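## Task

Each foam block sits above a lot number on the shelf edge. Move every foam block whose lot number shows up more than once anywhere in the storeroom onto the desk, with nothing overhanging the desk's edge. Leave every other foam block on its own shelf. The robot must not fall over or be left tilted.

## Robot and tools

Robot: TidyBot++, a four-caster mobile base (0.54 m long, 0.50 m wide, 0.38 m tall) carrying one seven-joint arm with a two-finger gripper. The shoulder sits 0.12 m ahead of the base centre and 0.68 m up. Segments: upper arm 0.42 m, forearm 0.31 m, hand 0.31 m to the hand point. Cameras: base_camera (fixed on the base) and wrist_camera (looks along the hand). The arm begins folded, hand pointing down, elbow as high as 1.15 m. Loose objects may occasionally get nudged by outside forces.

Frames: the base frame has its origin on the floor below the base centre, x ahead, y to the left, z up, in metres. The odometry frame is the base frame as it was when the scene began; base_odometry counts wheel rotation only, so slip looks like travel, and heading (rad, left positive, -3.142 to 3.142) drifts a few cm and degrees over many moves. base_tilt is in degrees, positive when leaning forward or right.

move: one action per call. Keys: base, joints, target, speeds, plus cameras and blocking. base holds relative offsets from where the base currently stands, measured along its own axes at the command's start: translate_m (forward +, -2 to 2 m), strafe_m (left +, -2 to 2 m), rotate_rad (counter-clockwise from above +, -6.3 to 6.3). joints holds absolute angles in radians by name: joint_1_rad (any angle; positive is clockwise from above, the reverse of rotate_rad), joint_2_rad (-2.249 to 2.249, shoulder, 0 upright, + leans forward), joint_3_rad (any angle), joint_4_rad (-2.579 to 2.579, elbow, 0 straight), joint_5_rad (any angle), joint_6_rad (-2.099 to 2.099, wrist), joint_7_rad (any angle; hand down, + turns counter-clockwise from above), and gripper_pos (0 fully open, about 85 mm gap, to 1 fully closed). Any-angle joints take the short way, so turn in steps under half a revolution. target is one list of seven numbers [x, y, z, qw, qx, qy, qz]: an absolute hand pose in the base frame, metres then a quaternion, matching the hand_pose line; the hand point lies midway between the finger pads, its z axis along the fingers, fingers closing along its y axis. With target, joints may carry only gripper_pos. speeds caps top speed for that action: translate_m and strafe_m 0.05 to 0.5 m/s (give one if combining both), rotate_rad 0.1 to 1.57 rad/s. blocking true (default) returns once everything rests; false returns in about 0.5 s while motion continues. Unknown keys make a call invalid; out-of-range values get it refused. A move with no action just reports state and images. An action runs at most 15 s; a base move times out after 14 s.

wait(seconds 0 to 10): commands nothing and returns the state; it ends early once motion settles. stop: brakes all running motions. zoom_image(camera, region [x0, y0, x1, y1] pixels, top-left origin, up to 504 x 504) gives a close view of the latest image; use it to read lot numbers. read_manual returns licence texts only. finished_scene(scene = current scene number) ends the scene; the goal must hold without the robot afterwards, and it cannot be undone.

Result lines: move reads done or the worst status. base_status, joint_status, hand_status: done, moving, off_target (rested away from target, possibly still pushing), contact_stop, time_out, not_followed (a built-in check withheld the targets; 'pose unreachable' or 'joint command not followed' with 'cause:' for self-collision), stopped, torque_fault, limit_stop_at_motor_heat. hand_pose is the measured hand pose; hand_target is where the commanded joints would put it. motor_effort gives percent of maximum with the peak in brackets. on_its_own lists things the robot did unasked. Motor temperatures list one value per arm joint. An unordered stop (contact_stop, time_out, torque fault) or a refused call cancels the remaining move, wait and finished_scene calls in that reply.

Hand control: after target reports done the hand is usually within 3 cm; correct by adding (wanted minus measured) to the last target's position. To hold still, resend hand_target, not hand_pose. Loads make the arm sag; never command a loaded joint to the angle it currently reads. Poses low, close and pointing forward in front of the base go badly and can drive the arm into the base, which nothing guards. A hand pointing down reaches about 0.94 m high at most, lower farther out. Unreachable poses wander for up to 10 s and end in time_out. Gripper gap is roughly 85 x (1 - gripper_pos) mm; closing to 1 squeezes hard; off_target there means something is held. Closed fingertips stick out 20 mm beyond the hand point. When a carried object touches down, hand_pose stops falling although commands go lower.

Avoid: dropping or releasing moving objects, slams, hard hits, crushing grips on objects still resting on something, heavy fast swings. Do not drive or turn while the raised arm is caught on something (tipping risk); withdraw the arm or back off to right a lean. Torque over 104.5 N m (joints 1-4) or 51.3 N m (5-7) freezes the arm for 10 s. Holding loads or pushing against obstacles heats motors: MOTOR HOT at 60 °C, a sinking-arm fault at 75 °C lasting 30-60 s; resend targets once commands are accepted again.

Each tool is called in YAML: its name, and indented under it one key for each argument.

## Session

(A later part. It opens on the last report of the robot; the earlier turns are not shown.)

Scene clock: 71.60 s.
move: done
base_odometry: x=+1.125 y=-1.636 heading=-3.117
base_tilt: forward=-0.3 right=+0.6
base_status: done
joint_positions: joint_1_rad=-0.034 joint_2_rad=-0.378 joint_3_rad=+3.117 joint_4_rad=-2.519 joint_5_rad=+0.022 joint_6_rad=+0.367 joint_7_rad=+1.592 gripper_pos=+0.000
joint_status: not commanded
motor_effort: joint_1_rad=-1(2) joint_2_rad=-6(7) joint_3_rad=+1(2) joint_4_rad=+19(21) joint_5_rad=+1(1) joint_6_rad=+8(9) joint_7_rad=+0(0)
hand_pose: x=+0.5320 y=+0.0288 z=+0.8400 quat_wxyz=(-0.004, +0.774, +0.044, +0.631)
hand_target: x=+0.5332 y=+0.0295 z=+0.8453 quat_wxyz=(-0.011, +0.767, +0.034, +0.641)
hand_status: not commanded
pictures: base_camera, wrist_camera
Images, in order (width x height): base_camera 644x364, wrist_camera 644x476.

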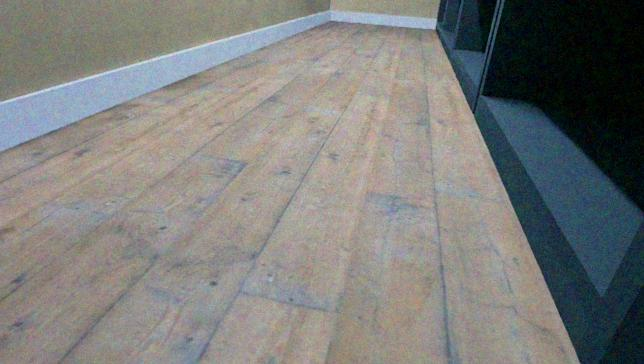

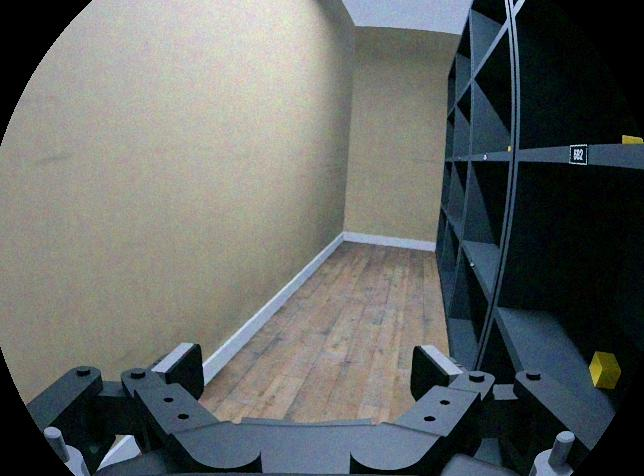

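move:
  joints: {"joint_1_rad":1.54,"joint_2_rad":-0.95,"joint_6_rad":-0.15}

move:
  base: {"translate_m":0.75}

zoom_image:
  camera: "wrist_camera"
  region: [150, 80, 500, 430]

Scene clock: 74.90 s.
move: done
base_odometry: x=+1.125 y=-1.636 heading=-3.117
base_tilt: forward=-0.4 right=+0.6
base_status: not commanded
joint_positions: joint_1_rad=+1.522 joint_2_rad=-0.930 joint_3_rad=+3.117 joint_4_rad=-2.519 joint_5_rad=+0.022 joint_6_rad=-0.100 joint_7_rad=+1.592 gripper_pos=+0.000
joint_status: all done
motor_effort: joint_1_rad=-1(2) joint_2_rad=+8(8) joint_3_rad=+1(1) joint_4_rad=+21(23) joint_5_rad=+1(1) joint_6_rad=+8(10) joint_7_rad=+0(1)
hand_pose: x=+0.1421 y=-0.2852 z=+0.8907 quat_wxyz=(+0.471, +0.560, -0.495, +0.469)
hand_target: x=+0.1384 y=-0.2790 z=+0.8772 quat_wxyz=(+0.459, +0.559, -0.514, +0.461)
hand_status: not commanded
pictures: base_camera, wrist_camera
Images, in order (width x height): base_camera 644x364, wrist_camera 644x476.

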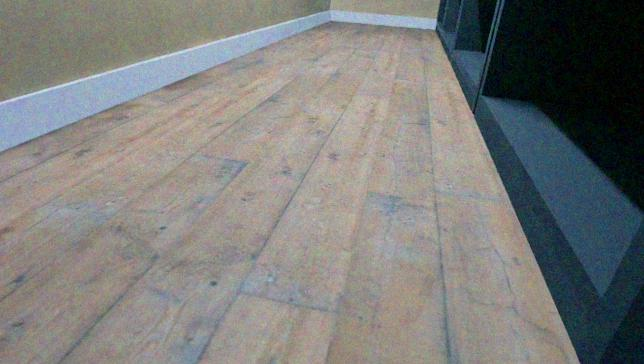

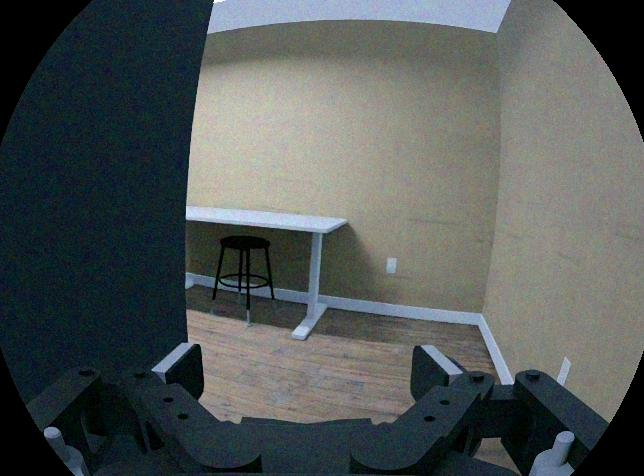

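Scene clock: 77.77 s.
move: done
base_odometry: x=+0.375 y=-1.654 heading=-3.117
base_tilt: forward=-0.3 right=+0.6
base_status: done
joint_positions: joint_1_rad=+1.534 joint_2_rad=-0.935 joint_3_rad=+3.103 joint_4_rad=-2.516 joint_5_rad=+0.022 joint_6_rad=-0.107 joint_7_rad=+1.592 gripper_pos=+0.000
joint_status: not commanded
motor_effort: joint_1_rad=+0(33) joint_2_rad=+7(13) joint_3_rad=+1(44) joint_4_rad=+23(23) joint_5_rad=+1(5) joint_6_rad=+8(10) joint_7_rad=+0(1)
hand_pose: x=+0.1429 y=-0.2838 z=+0.8913 quat_wxyz=(+0.475, +0.561, -0.494, +0.465)
hand_target: x=+0.1384 y=-0.2790 z=+0.8772 quat_wxyz=(+0.459, +0.559, -0.514, +0.461)
hand_status: not commanded
pictures: base_camera, wrist_camera
Images, in order (width x height): base_camera 644x364, wrist_camera 644x476.

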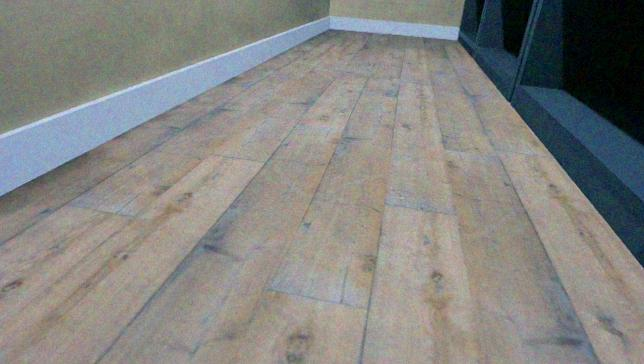

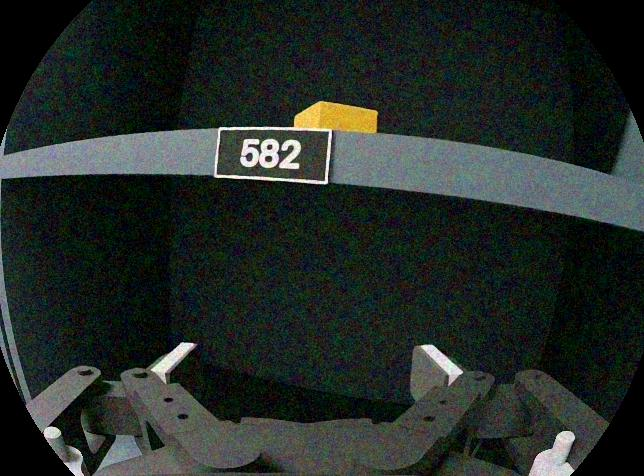

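Scaled by 1.440.

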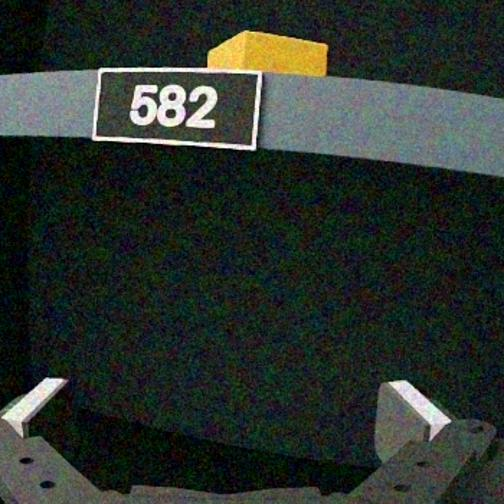

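move:
  base: {"strafe_m":0.25}
  joints: {"joint_6_rad":-0.55}

move:
  base: {"translate_m":0.8}

move:
  base: {"translate_m":0.8}

Scene clock: 79.73 s.
move: done
base_odometry: x=+0.381 y=-1.904 heading=-3.118
base_tilt: forward=-0.3 right=+0.6
base_status: done
joint_positions: joint_1_rad=+1.534 joint_2_rad=-0.940 joint_3_rad=+3.103 joint_4_rad=-2.516 joint_5_rad=+0.022 joint_6_rad=-0.507 joint_7_rad=+1.592 gripper_pos=+0.000
joint_status: all done
motor_effort: joint_1_rad=+0(1) joint_2_rad=+9(10) joint_3_rad=+1(2) joint_4_rad=+23(24) joint_5_rad=+1(1) joint_6_rad=+8(10) joint_7_rad=+0(1)
hand_pose: x=+0.1344 y=-0.2452 z=+0.7755 quat_wxyz=(+0.367, +0.643, -0.575, +0.348)
hand_target: x=+0.1342 y=-0.2362 z=+0.7612 quat_wxyz=(+0.346, +0.642, -0.593, +0.343)
hand_status: not commanded
pictures: base_camera, wrist_camera
Images, in order (width x height): base_camera 644x364, wrist_camera 644x476.

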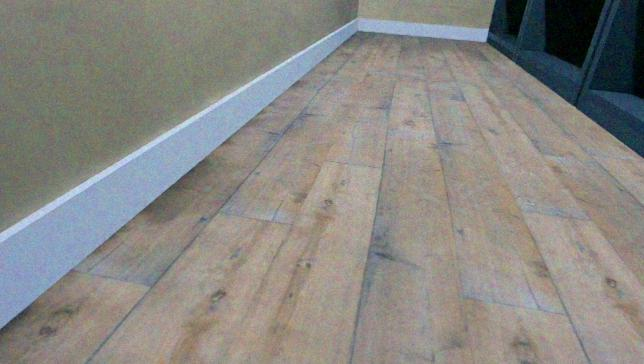

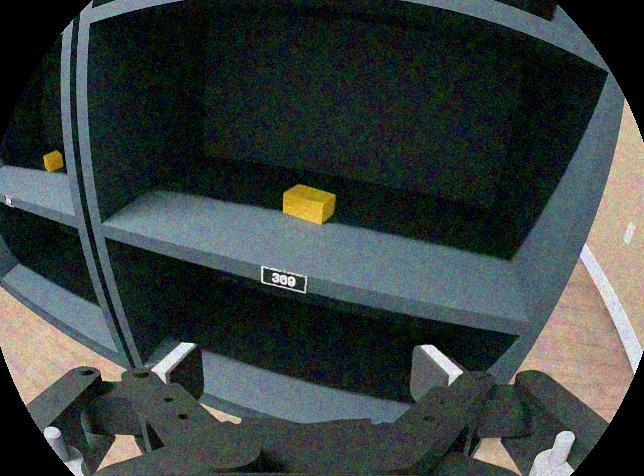

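Scene clock: 83.53 s.
move: done
base_odometry: x=-0.418 y=-1.923 heading=-3.120
base_tilt: forward=-0.5 right=+3.9
base_status: done
joint_positions: joint_1_rad=+1.416 joint_2_rad=-0.789 joint_3_rad=+3.112 joint_4_rad=-2.516 joint_5_rad=+0.021 joint_6_rad=-0.508 joint_7_rad=+1.592 gripper_pos=+0.000
joint_status: not commanded
motor_effort: joint_1_rad=+24(38) joint_2_rad=-28(32) joint_3_rad=+0(6) joint_4_rad=+21(23) joint_5_rad=+1(3) joint_6_rad=+6(8) joint_7_rad=+0(1)
hand_pose: x=+0.1632 y=-0.2529 z=+0.7371 quat_wxyz=(+0.298, +0.702, -0.562, +0.321)
hand_target: x=+0.1342 y=-0.2362 z=+0.7612 quat_wxyz=(+0.346, +0.642, -0.593, +0.343)
hand_status: not commanded
pictures: base_camera, wrist_camera
Images, in order (width x height): base_camera 644x364, wrist_camera 644x476.

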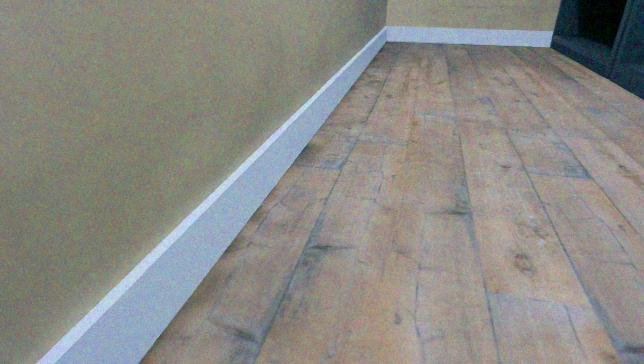

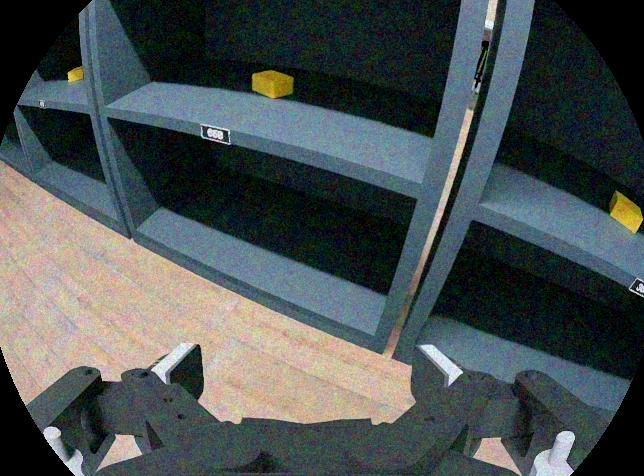

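Scene clock: 88.80 s.
move: time_out
base_odometry: x=-1.217 y=-1.940 heading=-3.124
base_tilt: forward=-0.5 right=+3.9
base_status: translate_m time_out (by the wheels' count: +0.799 of +0.800)
joint_positions: joint_1_rad=+1.409 joint_2_rad=-0.787 joint_3_rad=+3.112 joint_4_rad=-2.516 joint_5_rad=+0.021 joint_6_rad=-0.508 joint_7_rad=+1.592 gripper_pos=+0.000
joint_status: not commanded
motor_effort: joint_1_rad=+23(30) joint_2_rad=-27(30) joint_3_rad=+0(1) joint_4_rad=+20(22) joint_5_rad=+1(1) joint_6_rad=+7(8) joint_7_rad=+0(1)
hand_pose: x=+0.1649 y=-0.2527 z=+0.7367 quat_wxyz=(+0.297, +0.704, -0.560, +0.321)
hand_target: x=+0.1342 y=-0.2362 z=+0.7612 quat_wxyz=(+0.346, +0.642, -0.593, +0.343)
hand_status: not commanded
pictures: base_camera, wrist_camera
Images, in order (width x height): base_camera 644x364, wrist_camera 644x476.

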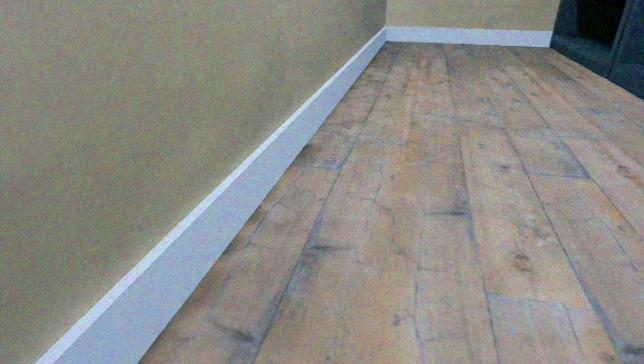

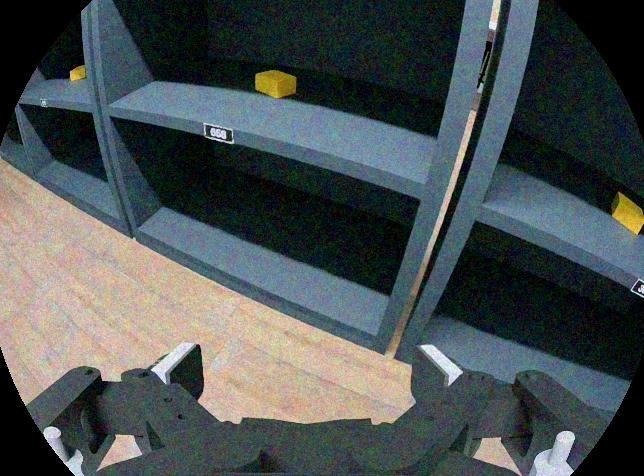

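move:
  base: {"translate_m":-0.02}
  joints: {"joint_1_rad":1.53,"joint_2_rad":-0.4,"joint_6_rad":-0.05}

move:
  base: {"strafe_m":-0.08}

Scene clock: 91.13 s.
move: done
base_odometry: x=-1.197 y=-1.940 heading=-3.123
base_tilt: forward=-0.3 right=+0.6
base_status: done
joint_positions: joint_1_rad=+1.522 joint_2_rad=-0.415 joint_3_rad=+3.114 joint_4_rad=-2.520 joint_5_rad=+0.021 joint_6_rad=-0.107 joint_7_rad=+1.592 gripper_pos=+0.000
joint_status: all done
motor_effort: joint_1_rad=-1(25) joint_2_rad=-4(30) joint_3_rad=+1(5) joint_4_rad=+19(27) joint_5_rad=+1(2) joint_6_rad=+7(11) joint_7_rad=+0(1)
hand_pose: x=+0.1460 y=-0.3490 z=+0.7205 quat_wxyz=(+0.316, +0.669, -0.593, +0.318)
hand_target: x=+0.1451 y=-0.3585 z=+0.7270 quat_wxyz=(+0.324, +0.654, -0.597, +0.334)
hand_status: not commanded
pictures: base_camera, wrist_camera
Images, in order (width x height): base_camera 644x364, wrist_camera 644x476.

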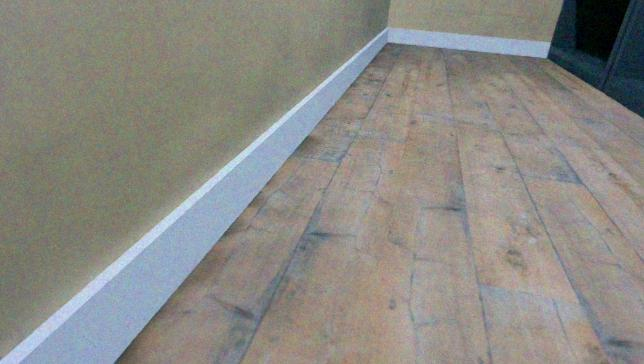

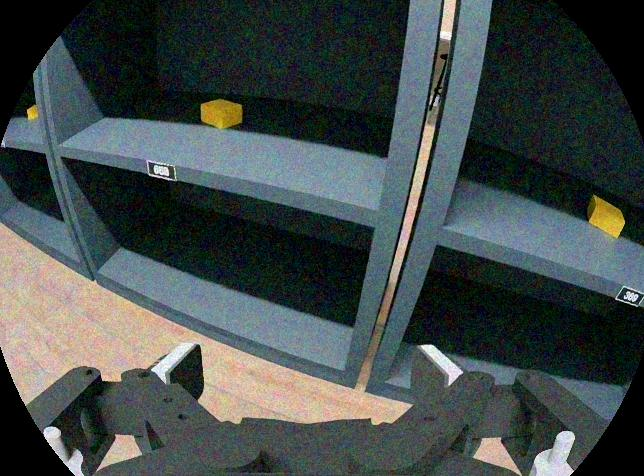

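Scene clock: 92.30 s.
move: done
base_odometry: x=-1.199 y=-1.860 heading=-3.121
base_tilt: forward=-0.3 right=+0.6
base_status: done
joint_positions: joint_1_rad=+1.522 joint_2_rad=-0.407 joint_3_rad=+3.114 joint_4_rad=-2.520 joint_5_rad=+0.021 joint_6_rad=-0.102 joint_7_rad=+1.592 gripper_pos=+0.000
joint_status: not commanded
motor_effort: joint_1_rad=+0(1) joint_2_rad=-4(6) joint_3_rad=+1(2) joint_4_rad=+18(21) joint_5_rad=+1(1) joint_6_rad=+6(8) joint_7_rad=+0(1)
hand_pose: x=+0.1461 y=-0.3502 z=+0.7189 quat_wxyz=(+0.315, +0.669, -0.593, +0.317)
hand_target: x=+0.1451 y=-0.3585 z=+0.7270 quat_wxyz=(+0.324, +0.654, -0.597, +0.334)
hand_status: not commanded
pictures: base_camera, wrist_camera
Images, in order (width x height): base_camera 644x364, wrist_camera 644x476.

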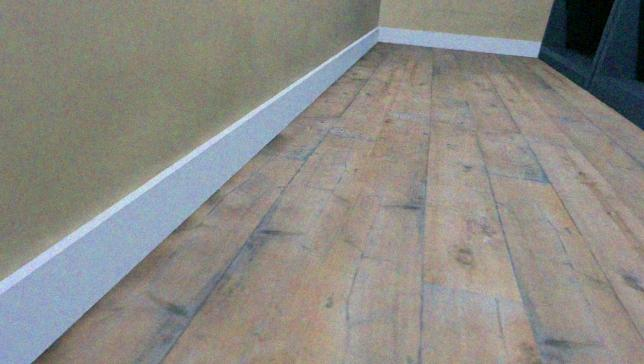

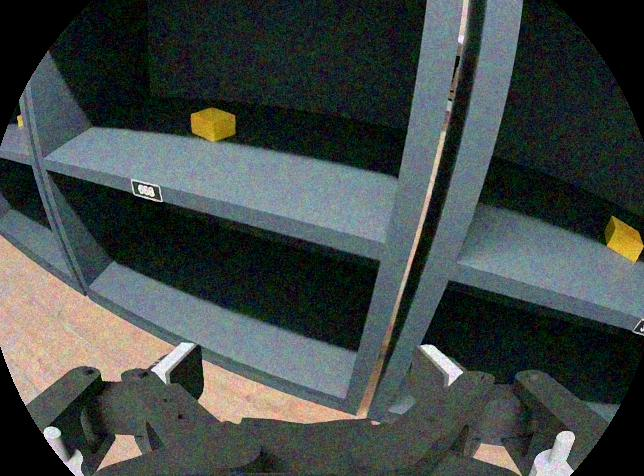

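move:
  base: {"rotate_rad":-0.27}

move:
  base: {"translate_m":0.35}

Scene clock: 94.00 s.
move: done
base_odometry: x=-1.199 y=-1.860 heading=+2.892
base_tilt: forward=-0.4 right=+0.6
base_status: done
joint_positions: joint_1_rad=+1.522 joint_2_rad=-0.407 joint_3_rad=+3.114 joint_4_rad=-2.520 joint_5_rad=+0.021 joint_6_rad=-0.102 joint_7_rad=+1.592 gripper_pos=+0.000
joint_status: not commanded
motor_effort: joint_1_rad=-1(1) joint_2_rad=-4(5) joint_3_rad=+1(2) joint_4_rad=+19(20) joint_5_rad=+1(1) joint_6_rad=+7(8) joint_7_rad=+0(1)
hand_pose: x=+0.1461 y=-0.3503 z=+0.7189 quat_wxyz=(+0.315, +0.669, -0.593, +0.317)
hand_target: x=+0.1451 y=-0.3585 z=+0.7270 quat_wxyz=(+0.324, +0.654, -0.597, +0.334)
hand_status: not commanded
pictures: base_camera, wrist_camera
Images, in order (width x height): base_camera 644x364, wrist_camera 644x476.

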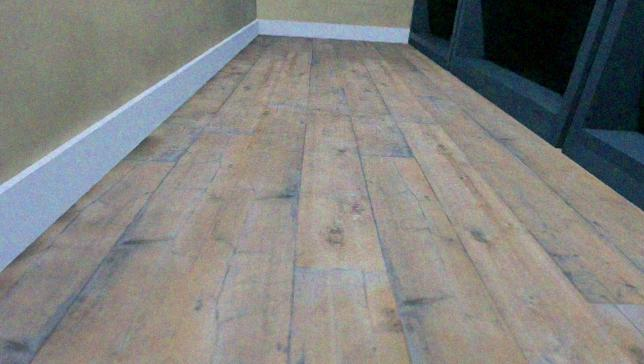

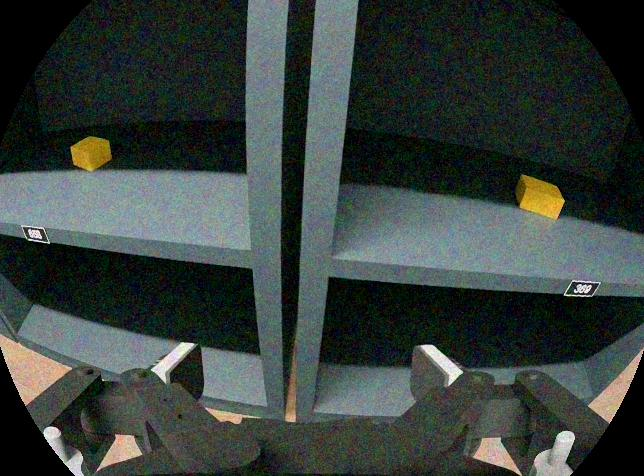

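Scene clock: 96.03 s.
move: done
base_odometry: x=-1.538 y=-1.773 heading=+2.891
base_tilt: forward=-0.3 right=+0.6
base_status: done
joint_positions: joint_1_rad=+1.522 joint_2_rad=-0.407 joint_3_rad=+3.114 joint_4_rad=-2.520 joint_5_rad=+0.021 joint_6_rad=-0.102 joint_7_rad=+1.592 gripper_pos=+0.000
joint_status: not commanded
motor_effort: joint_1_rad=-1(1) joint_2_rad=-4(6) joint_3_rad=+1(2) joint_4_rad=+18(20) joint_5_rad=+1(1) joint_6_rad=+7(8) joint_7_rad=+0(1)
hand_pose: x=+0.1461 y=-0.3503 z=+0.7190 quat_wxyz=(+0.315, +0.669, -0.593, +0.317)
hand_target: x=+0.1451 y=-0.3585 z=+0.7270 quat_wxyz=(+0.324, +0.654, -0.597, +0.334)
hand_status: not commanded
pictures: base_camera, wrist_camera
Images, in order (width x height): base_camera 644x364, wrist_camera 644x476.

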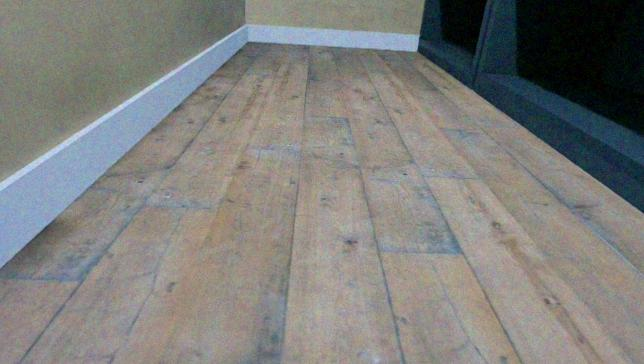

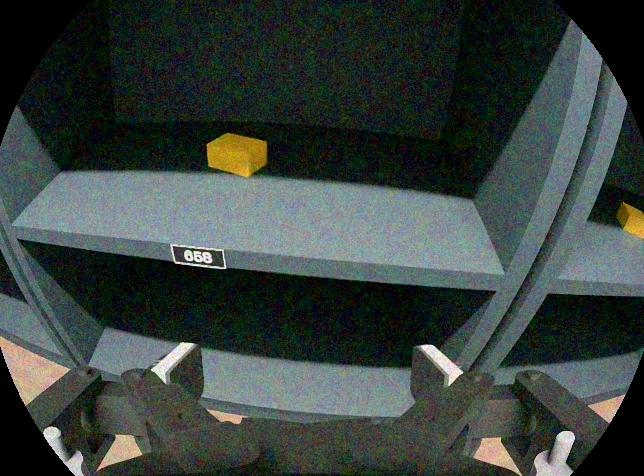

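zoom_image:
  camera: "wrist_camera"
  region: [160, 230, 240, 280]

move:
  base: {"translate_m":0.65}

move:
  joints: {"joint_6_rad":0.5}

move:
  base: {"translate_m":-0.75}

Scaled by 6.300.

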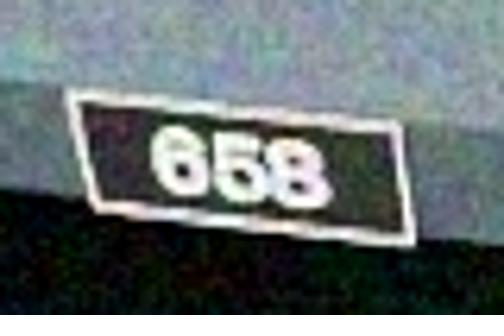

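Scene clock: 99.33 s.
move: done
base_odometry: x=-2.168 y=-1.612 heading=+2.890
base_tilt: forward=-0.3 right=+0.6
base_status: done
joint_positions: joint_1_rad=+1.522 joint_2_rad=-0.407 joint_3_rad=+3.114 joint_4_rad=-2.520 joint_5_rad=+0.021 joint_6_rad=-0.102 joint_7_rad=+1.592 gripper_pos=+0.000
joint_status: not commanded
motor_effort: joint_1_rad=-1(1) joint_2_rad=-4(5) joint_3_rad=+1(2) joint_4_rad=+20(20) joint_5_rad=+1(1) joint_6_rad=+7(8) joint_7_rad=+0(1)
hand_pose: x=+0.1461 y=-0.3503 z=+0.7190 quat_wxyz=(+0.315, +0.669, -0.593, +0.317)
hand_target: x=+0.1451 y=-0.3585 z=+0.7270 quat_wxyz=(+0.324, +0.654, -0.597, +0.334)
hand_status: not commanded
pictures: base_camera, wrist_camera
Images, in order (width x height): base_camera 644x364, wrist_camera 644x476.

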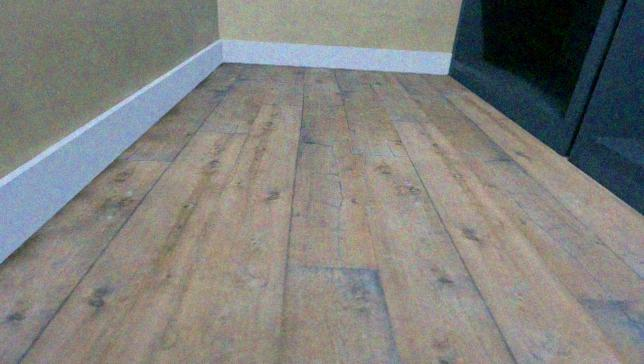

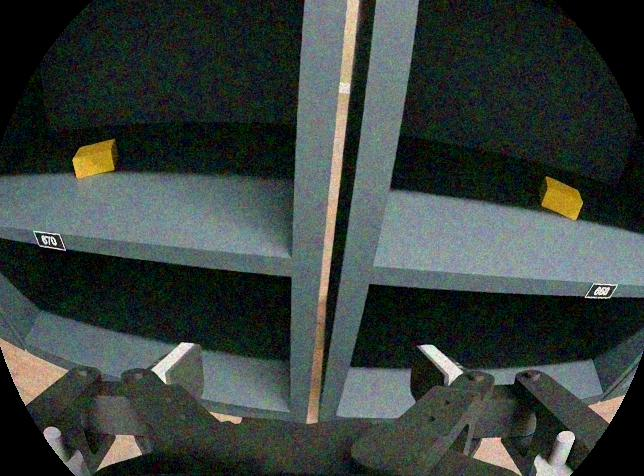

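Scene clock: 100.63 s.
move: done
base_odometry: x=-2.168 y=-1.612 heading=+2.890
base_tilt: forward=-0.3 right=+0.6
base_status: not commanded
joint_positions: joint_1_rad=+1.522 joint_2_rad=-0.407 joint_3_rad=+3.114 joint_4_rad=-2.520 joint_5_rad=+0.021 joint_6_rad=+0.444 joint_7_rad=+1.592 gripper_pos=+0.000
joint_status: all done
motor_effort: joint_1_rad=+0(1) joint_2_rad=-5(5) joint_3_rad=+1(1) joint_4_rad=+20(22) joint_5_rad=+1(1) joint_6_rad=+8(9) joint_7_rad=+0(1)
hand_pose: x=+0.1557 y=-0.4106 z=+0.8754 quat_wxyz=(+0.467, +0.557, -0.488, +0.483)
hand_target: x=+0.1499 y=-0.4129 z=+0.8870 quat_wxyz=(+0.477, +0.537, -0.489, +0.495)
hand_status: not commanded
pictures: base_camera, wrist_camera
Images, in order (width x height): base_camera 644x364, wrist_camera 644x476.

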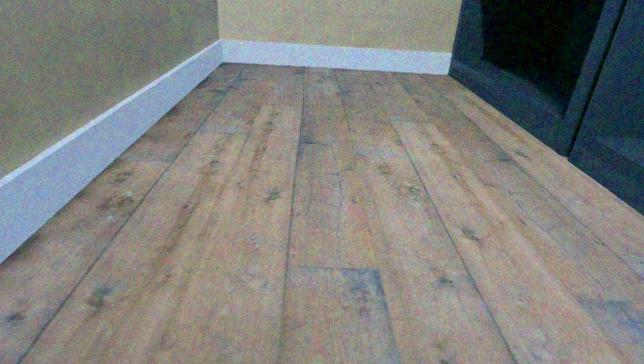

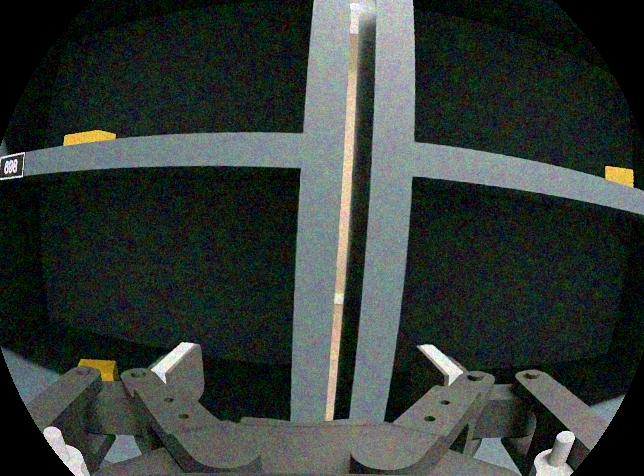

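Scene clock: 103.60 s.
move: done
base_odometry: x=-1.441 y=-1.798 heading=+2.889
base_tilt: forward=-0.3 right=+0.6
base_status: done
joint_positions: joint_1_rad=+1.522 joint_2_rad=-0.407 joint_3_rad=+3.114 joint_4_rad=-2.520 joint_5_rad=+0.021 joint_6_rad=+0.446 joint_7_rad=+1.592 gripper_pos=+0.000
joint_status: not commanded
motor_effort: joint_1_rad=+0(1) joint_2_rad=-5(6) joint_3_rad=+1(2) joint_4_rad=+21(21) joint_5_rad=+1(1) joint_6_rad=+9(9) joint_7_rad=+0(1)
hand_pose: x=+0.1556 y=-0.4106 z=+0.8758 quat_wxyz=(+0.468, +0.557, -0.488, +0.483)
hand_target: x=+0.1499 y=-0.4129 z=+0.8870 quat_wxyz=(+0.477, +0.537, -0.489, +0.495)
hand_status: not commanded
pictures: base_camera, wrist_camera
Images, in order (width x height): base_camera 644x364, wrist_camera 644x476.

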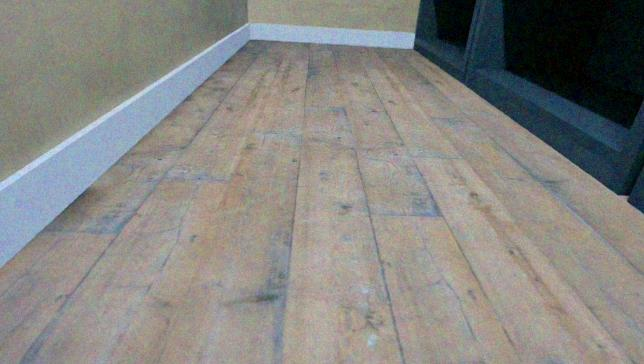

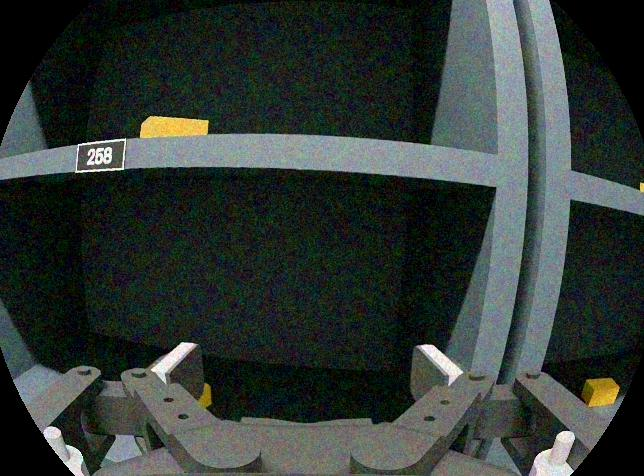

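move:
  base: {"translate_m":1.15}

zoom_image:
  camera: "wrist_camera"
  region: [200, 120, 320, 210]

move:
  joints: {"joint_6_rad":-0.05}

zoom_image:
  camera: "wrist_camera"
  region: [200, 200, 320, 290]

Scene clock: 107.53 s.
move: done
base_odometry: x=-2.555 y=-1.511 heading=+2.888
base_tilt: forward=-0.3 right=+0.6
base_status: done
joint_positions: joint_1_rad=+1.523 joint_2_rad=-0.407 joint_3_rad=+3.114 joint_4_rad=-2.520 joint_5_rad=+0.021 joint_6_rad=+0.446 joint_7_rad=+1.592 gripper_pos=+0.000
joint_status: not commanded
motor_effort: joint_1_rad=+0(1) joint_2_rad=-5(7) joint_3_rad=+1(3) joint_4_rad=+20(21) joint_5_rad=+1(1) joint_6_rad=+9(9) joint_7_rad=+0(1)
hand_pose: x=+0.1554 y=-0.4107 z=+0.8760 quat_wxyz=(+0.468, +0.557, -0.488, +0.483)
hand_target: x=+0.1499 y=-0.4129 z=+0.8870 quat_wxyz=(+0.477, +0.537, -0.489, +0.495)
hand_status: not commanded
pictures: base_camera, wrist_camera
Images, in order (width x height): base_camera 644x364, wrist_camera 644x476.

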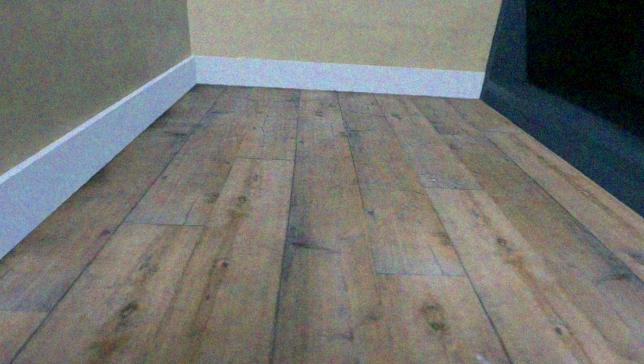

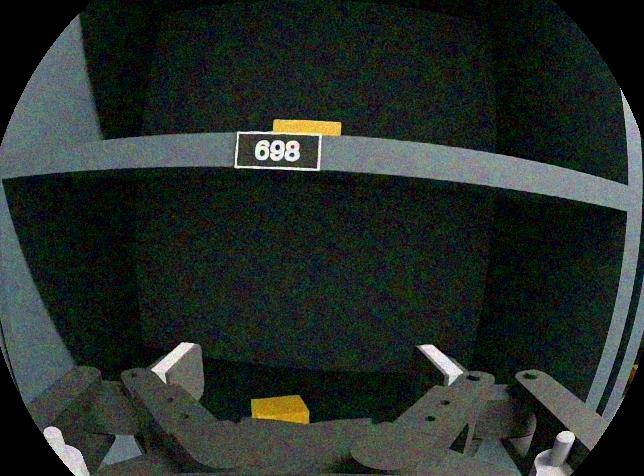

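Scaled by 4.200.

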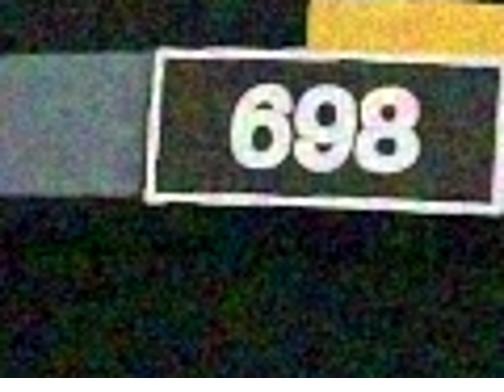

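Scene clock: 108.77 s.
move: done
base_odometry: x=-2.555 y=-1.511 heading=+2.888
base_tilt: forward=-0.3 right=+0.6
base_status: not commanded
joint_positions: joint_1_rad=+1.523 joint_2_rad=-0.407 joint_3_rad=+3.114 joint_4_rad=-2.520 joint_5_rad=+0.021 joint_6_rad=-0.014 joint_7_rad=+1.592 gripper_pos=+0.000
joint_status: all done
motor_effort: joint_1_rad=+0(1) joint_2_rad=-5(5) joint_3_rad=+1(1) joint_4_rad=+19(22) joint_5_rad=+1(1) joint_6_rad=+7(9) joint_7_rad=+0(1)
hand_pose: x=+0.1477 y=-0.3658 z=+0.7417 quat_wxyz=(+0.342, +0.654, -0.580, +0.346)
hand_target: x=+0.1451 y=-0.3585 z=+0.7270 quat_wxyz=(+0.324, +0.654, -0.597, +0.334)
hand_status: not commanded
pictures: base_camera, wrist_camera
Images, in order (width x height): base_camera 644x364, wrist_camera 644x476.

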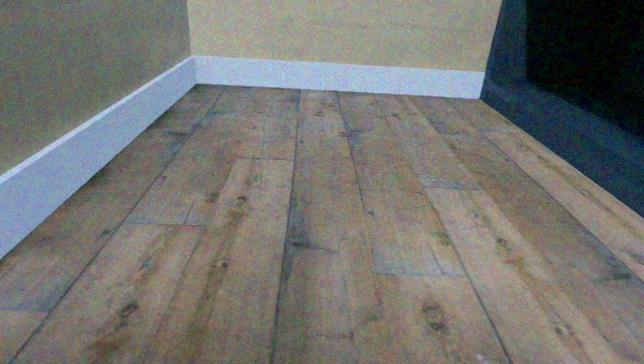

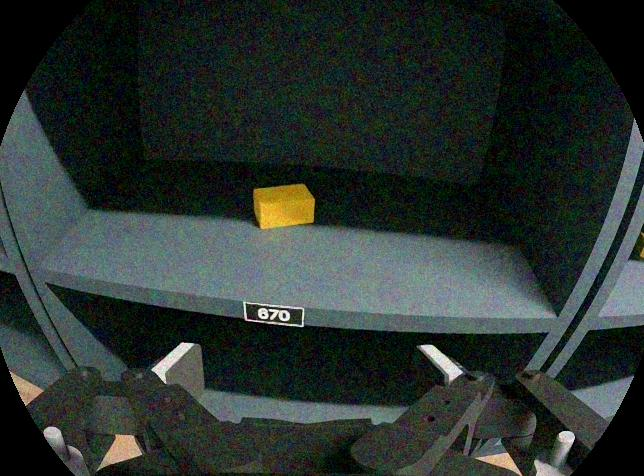

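Scaled by 4.200.

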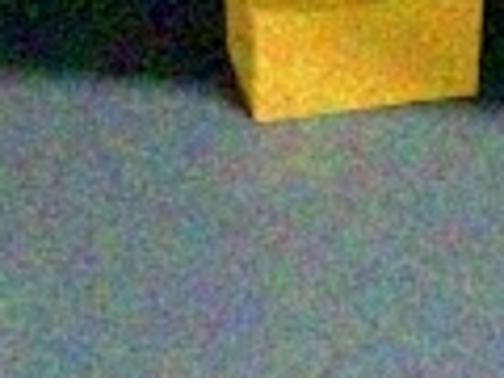

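move:
  base: {"translate_m":0.7}

move:
  joints: {"joint_6_rad":0.5}

Scene clock: 111.63 s.
move: done
base_odometry: x=-3.233 y=-1.335 heading=+2.887
base_tilt: forward=-0.3 right=+0.6
base_status: done
joint_positions: joint_1_rad=+1.523 joint_2_rad=-0.407 joint_3_rad=+3.114 joint_4_rad=-2.520 joint_5_rad=+0.021 joint_6_rad=-0.014 joint_7_rad=+1.592 gripper_pos=+0.000
joint_status: not commanded
motor_effort: joint_1_rad=-1(1) joint_2_rad=-4(5) joint_3_rad=+1(2) joint_4_rad=+19(21) joint_5_rad=+1(1) joint_6_rad=+7(8) joint_7_rad=+0(1)
hand_pose: x=+0.1477 y=-0.3658 z=+0.7417 quat_wxyz=(+0.342, +0.654, -0.580, +0.346)
hand_target: x=+0.1451 y=-0.3585 z=+0.7270 quat_wxyz=(+0.324, +0.654, -0.597, +0.334)
hand_status: not commanded
pictures: base_camera, wrist_camera
Images, in order (width x height): base_camera 644x364, wrist_camera 644x476.

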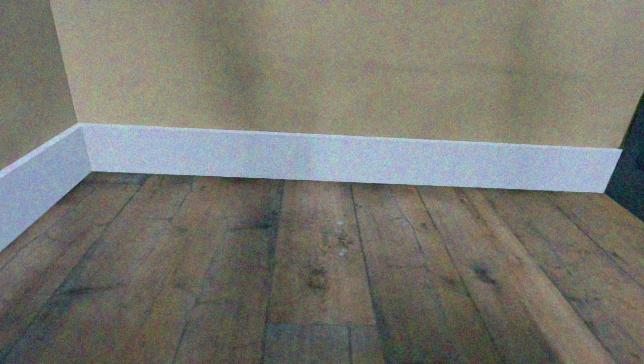

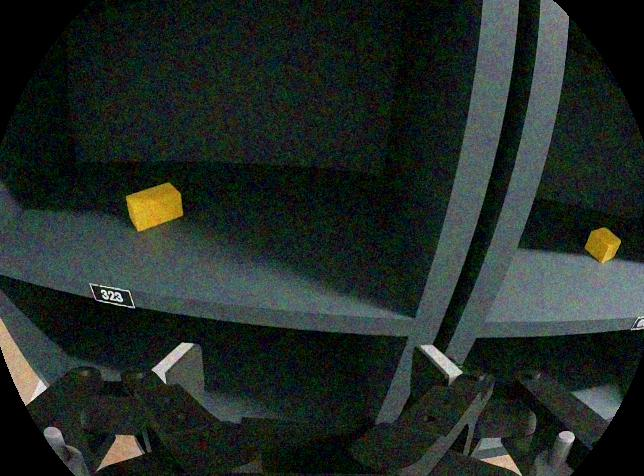

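Scene clock: 112.87 s.
move: done
base_odometry: x=-3.233 y=-1.335 heading=+2.887
base_tilt: forward=-0.3 right=+0.6
base_status: not commanded
joint_positions: joint_1_rad=+1.523 joint_2_rad=-0.407 joint_3_rad=+3.114 joint_4_rad=-2.520 joint_5_rad=+0.021 joint_6_rad=+0.455 joint_7_rad=+1.592 gripper_pos=+0.000
joint_status: all done
motor_effort: joint_1_rad=+0(1) joint_2_rad=-4(6) joint_3_rad=+1(1) joint_4_rad=+21(23) joint_5_rad=+1(1) joint_6_rad=+9(9) joint_7_rad=+0(1)
hand_pose: x=+0.1555 y=-0.4110 z=+0.8788 quat_wxyz=(+0.470, +0.554, -0.486, +0.485)
hand_target: x=+0.1499 y=-0.4129 z=+0.8870 quat_wxyz=(+0.477, +0.537, -0.489, +0.495)
hand_status: not commanded
pictures: base_camera, wrist_camera
Images, in order (width x height): base_camera 644x364, wrist_camera 644x476.

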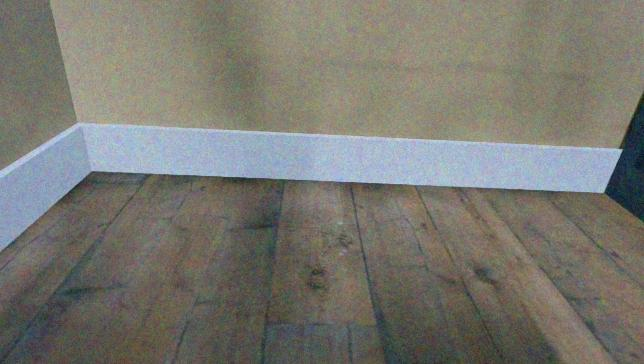

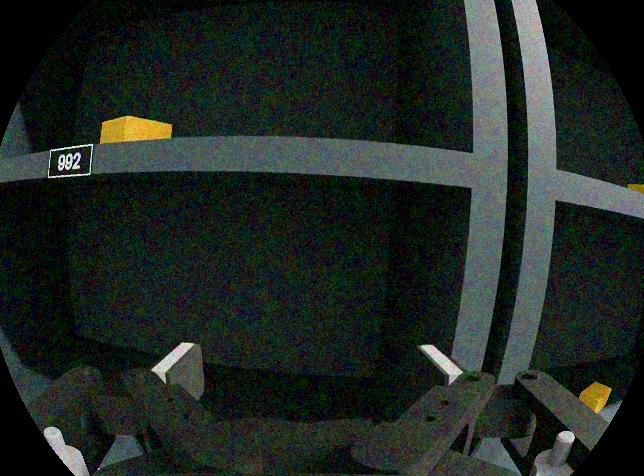

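move:
  base: {"translate_m":-0.7}
  joints: {"joint_2_rad":-0.765,"joint_4_rad":-1.984,"joint_6_rad":-0.352,"joint_1_rad":1.54}

Scene clock: 116.20 s.
move: done
base_odometry: x=-2.555 y=-1.512 heading=+2.886
base_tilt: forward=-0.4 right=+0.6
base_status: done
joint_positions: joint_1_rad=+1.524 joint_2_rad=-0.753 joint_3_rad=+3.114 joint_4_rad=-1.996 joint_5_rad=+0.021 joint_6_rad=-0.303 joint_7_rad=+1.592 gripper_pos=+0.000
joint_status: all done
motor_effort: joint_1_rad=-1(2) joint_2_rad=+3(7) joint_3_rad=+1(2) joint_4_rad=+22(24) joint_5_rad=+1(1) joint_6_rad=+9(10) joint_7_rad=+0(1)
hand_pose: x=+0.1477 y=-0.3199 z=+1.0970 quat_wxyz=(+0.505, +0.523, -0.463, +0.506)
hand_target: x=+0.1453 y=-0.3139 z=+1.0932 quat_wxyz=(+0.496, +0.522, -0.477, +0.504)
hand_status: not commanded
pictures: base_camera, wrist_camera
Images, in order (width x height): base_camera 644x364, wrist_camera 644x476.

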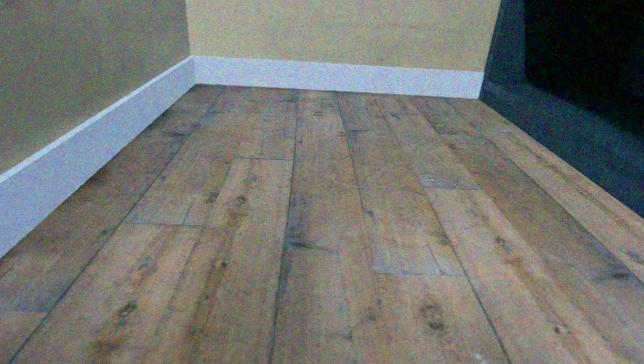

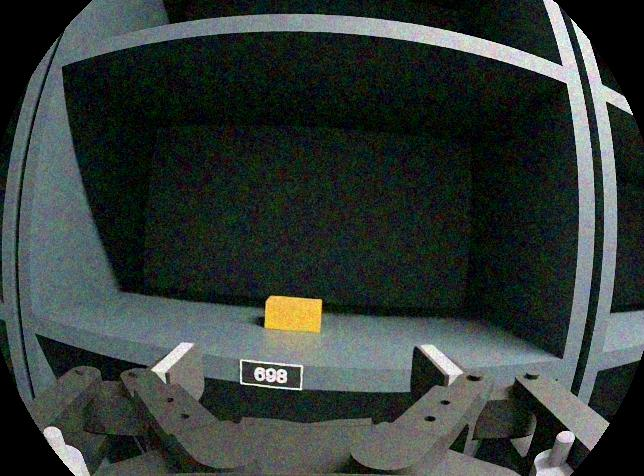

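move:
  base: {"translate_m":0.18,"strafe_m":-0.05}
  joints: {"joint_1_rad":1.75}
  cameras: ["wrist_camera"]

zoom_image:
  camera: "wrist_camera"
  region: [200, 250, 400, 400]

Scene clock: 118.33 s.
move: done
base_odometry: x=-2.717 y=-1.417 heading=+2.885
base_tilt: forward=-0.3 right=+0.6
base_status: done
joint_positions: joint_1_rad=+1.734 joint_2_rad=-0.756 joint_3_rad=+3.111 joint_4_rad=-1.995 joint_5_rad=+0.021 joint_6_rad=-0.307 joint_7_rad=+1.592 gripper_pos=+0.000
joint_status: all done
motor_effort: joint_1_rad=+0(2) joint_2_rad=+4(6) joint_3_rad=+1(4) joint_4_rad=+22(23) joint_5_rad=+1(1) joint_6_rad=+9(9) joint_7_rad=+0(1)
hand_pose: x=+0.0820 y=-0.3176 z=+1.0975 quat_wxyz=(+0.556, +0.472, -0.514, +0.451)
hand_target: x=+0.0793 y=-0.3125 z=+1.0932 quat_wxyz=(+0.546, +0.469, -0.529, +0.449)
hand_status: not commanded
Images, in order (width x height): wrist_camera 644x476.

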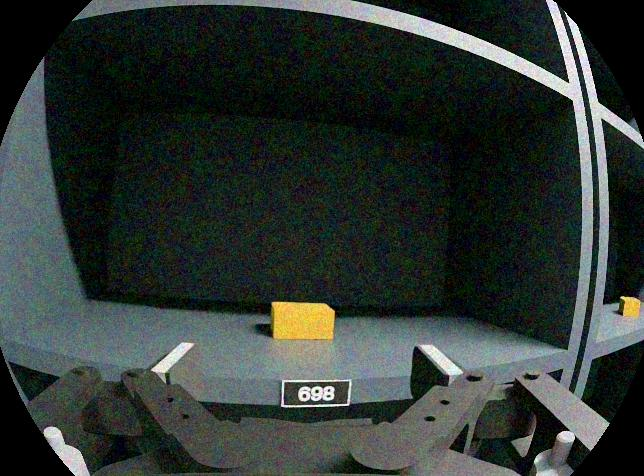

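Scaled by 2.520.

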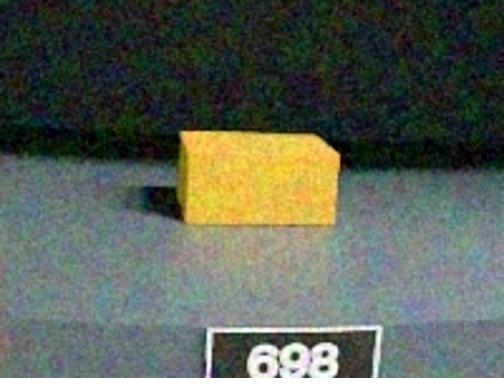

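move:
  base: {"strafe_m":-0.12}
  joints: {"joint_2_rad":-0.39,"joint_4_rad":-1.988,"joint_6_rad":-0.01}
  cameras: ["wrist_camera"]

Scene clock: 120.77 s.
move: done
base_odometry: x=-2.686 y=-1.301 heading=+2.886
base_tilt: forward=-0.4 right=+0.6
base_status: done
joint_positions: joint_1_rad=+1.734 joint_2_rad=-0.399 joint_3_rad=+3.111 joint_4_rad=-1.994 joint_5_rad=+0.021 joint_6_rad=-0.069 joint_7_rad=+1.592 gripper_pos=+0.000
joint_status: all done
motor_effort: joint_1_rad=-1(1) joint_2_rad=-8(11) joint_3_rad=+1(2) joint_4_rad=+23(24) joint_5_rad=+1(1) joint_6_rad=+9(10) joint_7_rad=+0(1)
hand_pose: x=+0.0620 y=-0.4569 z=+1.0331 quat_wxyz=(+0.520, +0.500, -0.544, +0.429)
hand_target: x=+0.0537 y=-0.4605 z=+1.0506 quat_wxyz=(+0.533, +0.476, -0.540, +0.444)
hand_status: not commanded
Images, in order (width x height): wrist_camera 644x476.

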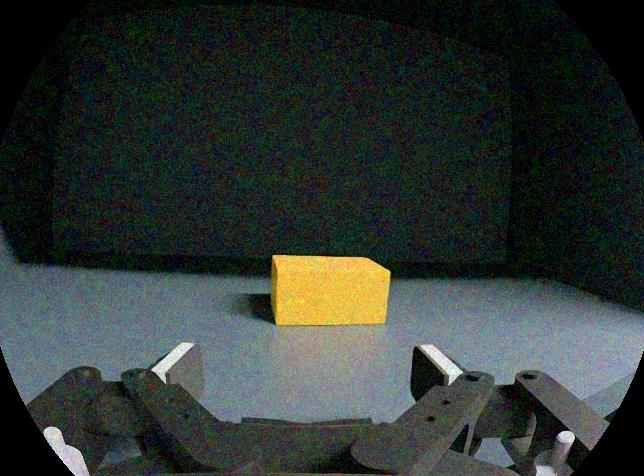

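move:
  base: {"translate_m":-0.047}
  joints: {"gripper_pos":1.0}
  cameras: ["wrist_camera"]

move:
  joints: {"joint_2_rad":0.004,"joint_4_rad":-1.665,"joint_6_rad":0.1}
  cameras: ["wrist_camera"]

Scene clock: 122.73 s.
move: done
base_odometry: x=-2.641 y=-1.313 heading=+2.886
base_tilt: forward=-0.3 right=+0.6
base_status: done
joint_positions: joint_1_rad=+1.736 joint_2_rad=-0.399 joint_3_rad=+3.113 joint_4_rad=-1.994 joint_5_rad=+0.021 joint_6_rad=-0.065 joint_7_rad=+1.592 gripper_pos=+0.999
joint_status: all done
motor_effort: joint_1_rad=-1(1) joint_2_rad=-7(9) joint_3_rad=+1(3) joint_4_rad=+23(24) joint_5_rad=+1(1) joint_6_rad=+9(10) joint_7_rad=+0(1)
hand_pose: x=+0.0600 y=-0.4569 z=+1.0341 quat_wxyz=(+0.521, +0.498, -0.544, +0.429)
hand_target: x=+0.0537 y=-0.4605 z=+1.0506 quat_wxyz=(+0.533, +0.476, -0.540, +0.444)
hand_status: not commanded
Images, in order (width x height): wrist_camera 644x476.

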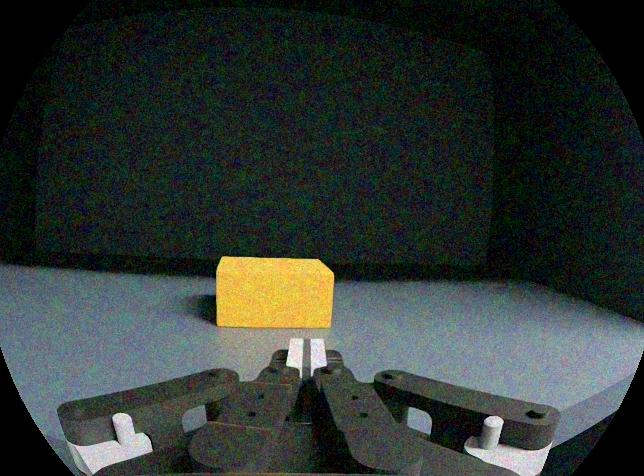

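Scene clock: 124.27 s.
move: done
base_odometry: x=-2.641 y=-1.313 heading=+2.886
base_tilt: forward=-0.4 right=+0.6
base_status: not commanded
joint_positions: joint_1_rad=+1.736 joint_2_rad=-0.016 joint_3_rad=+3.113 joint_4_rad=-1.679 joint_5_rad=+0.021 joint_6_rad=+0.044 joint_7_rad=+1.592 gripper_pos=+0.999
joint_status: all done
motor_effort: joint_1_rad=+0(1) joint_2_rad=-21(23) joint_3_rad=+0(1) joint_4_rad=+23(24) joint_5_rad=+1(1) joint_6_rad=+9(10) joint_7_rad=+0(1)
hand_pose: x=+0.0367 y=-0.6116 z=+1.0582 quat_wxyz=(+0.529, +0.488, -0.535, +0.442)
hand_target: x=+0.0265 y=-0.6186 z=+1.0723 quat_wxyz=(+0.541, +0.465, -0.532, +0.457)
hand_status: not commanded
Images, in order (width x height): wrist_camera 644x476.

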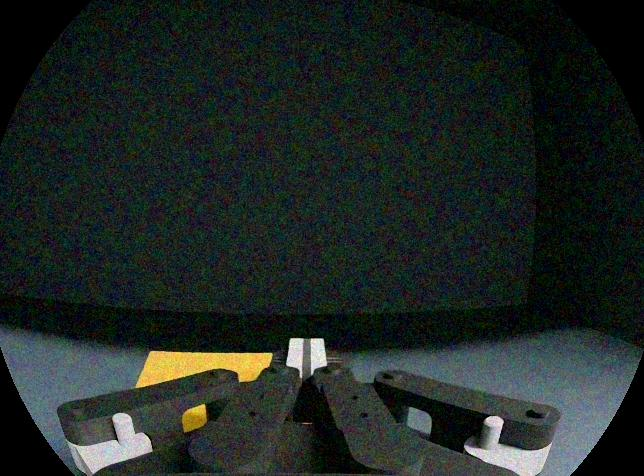

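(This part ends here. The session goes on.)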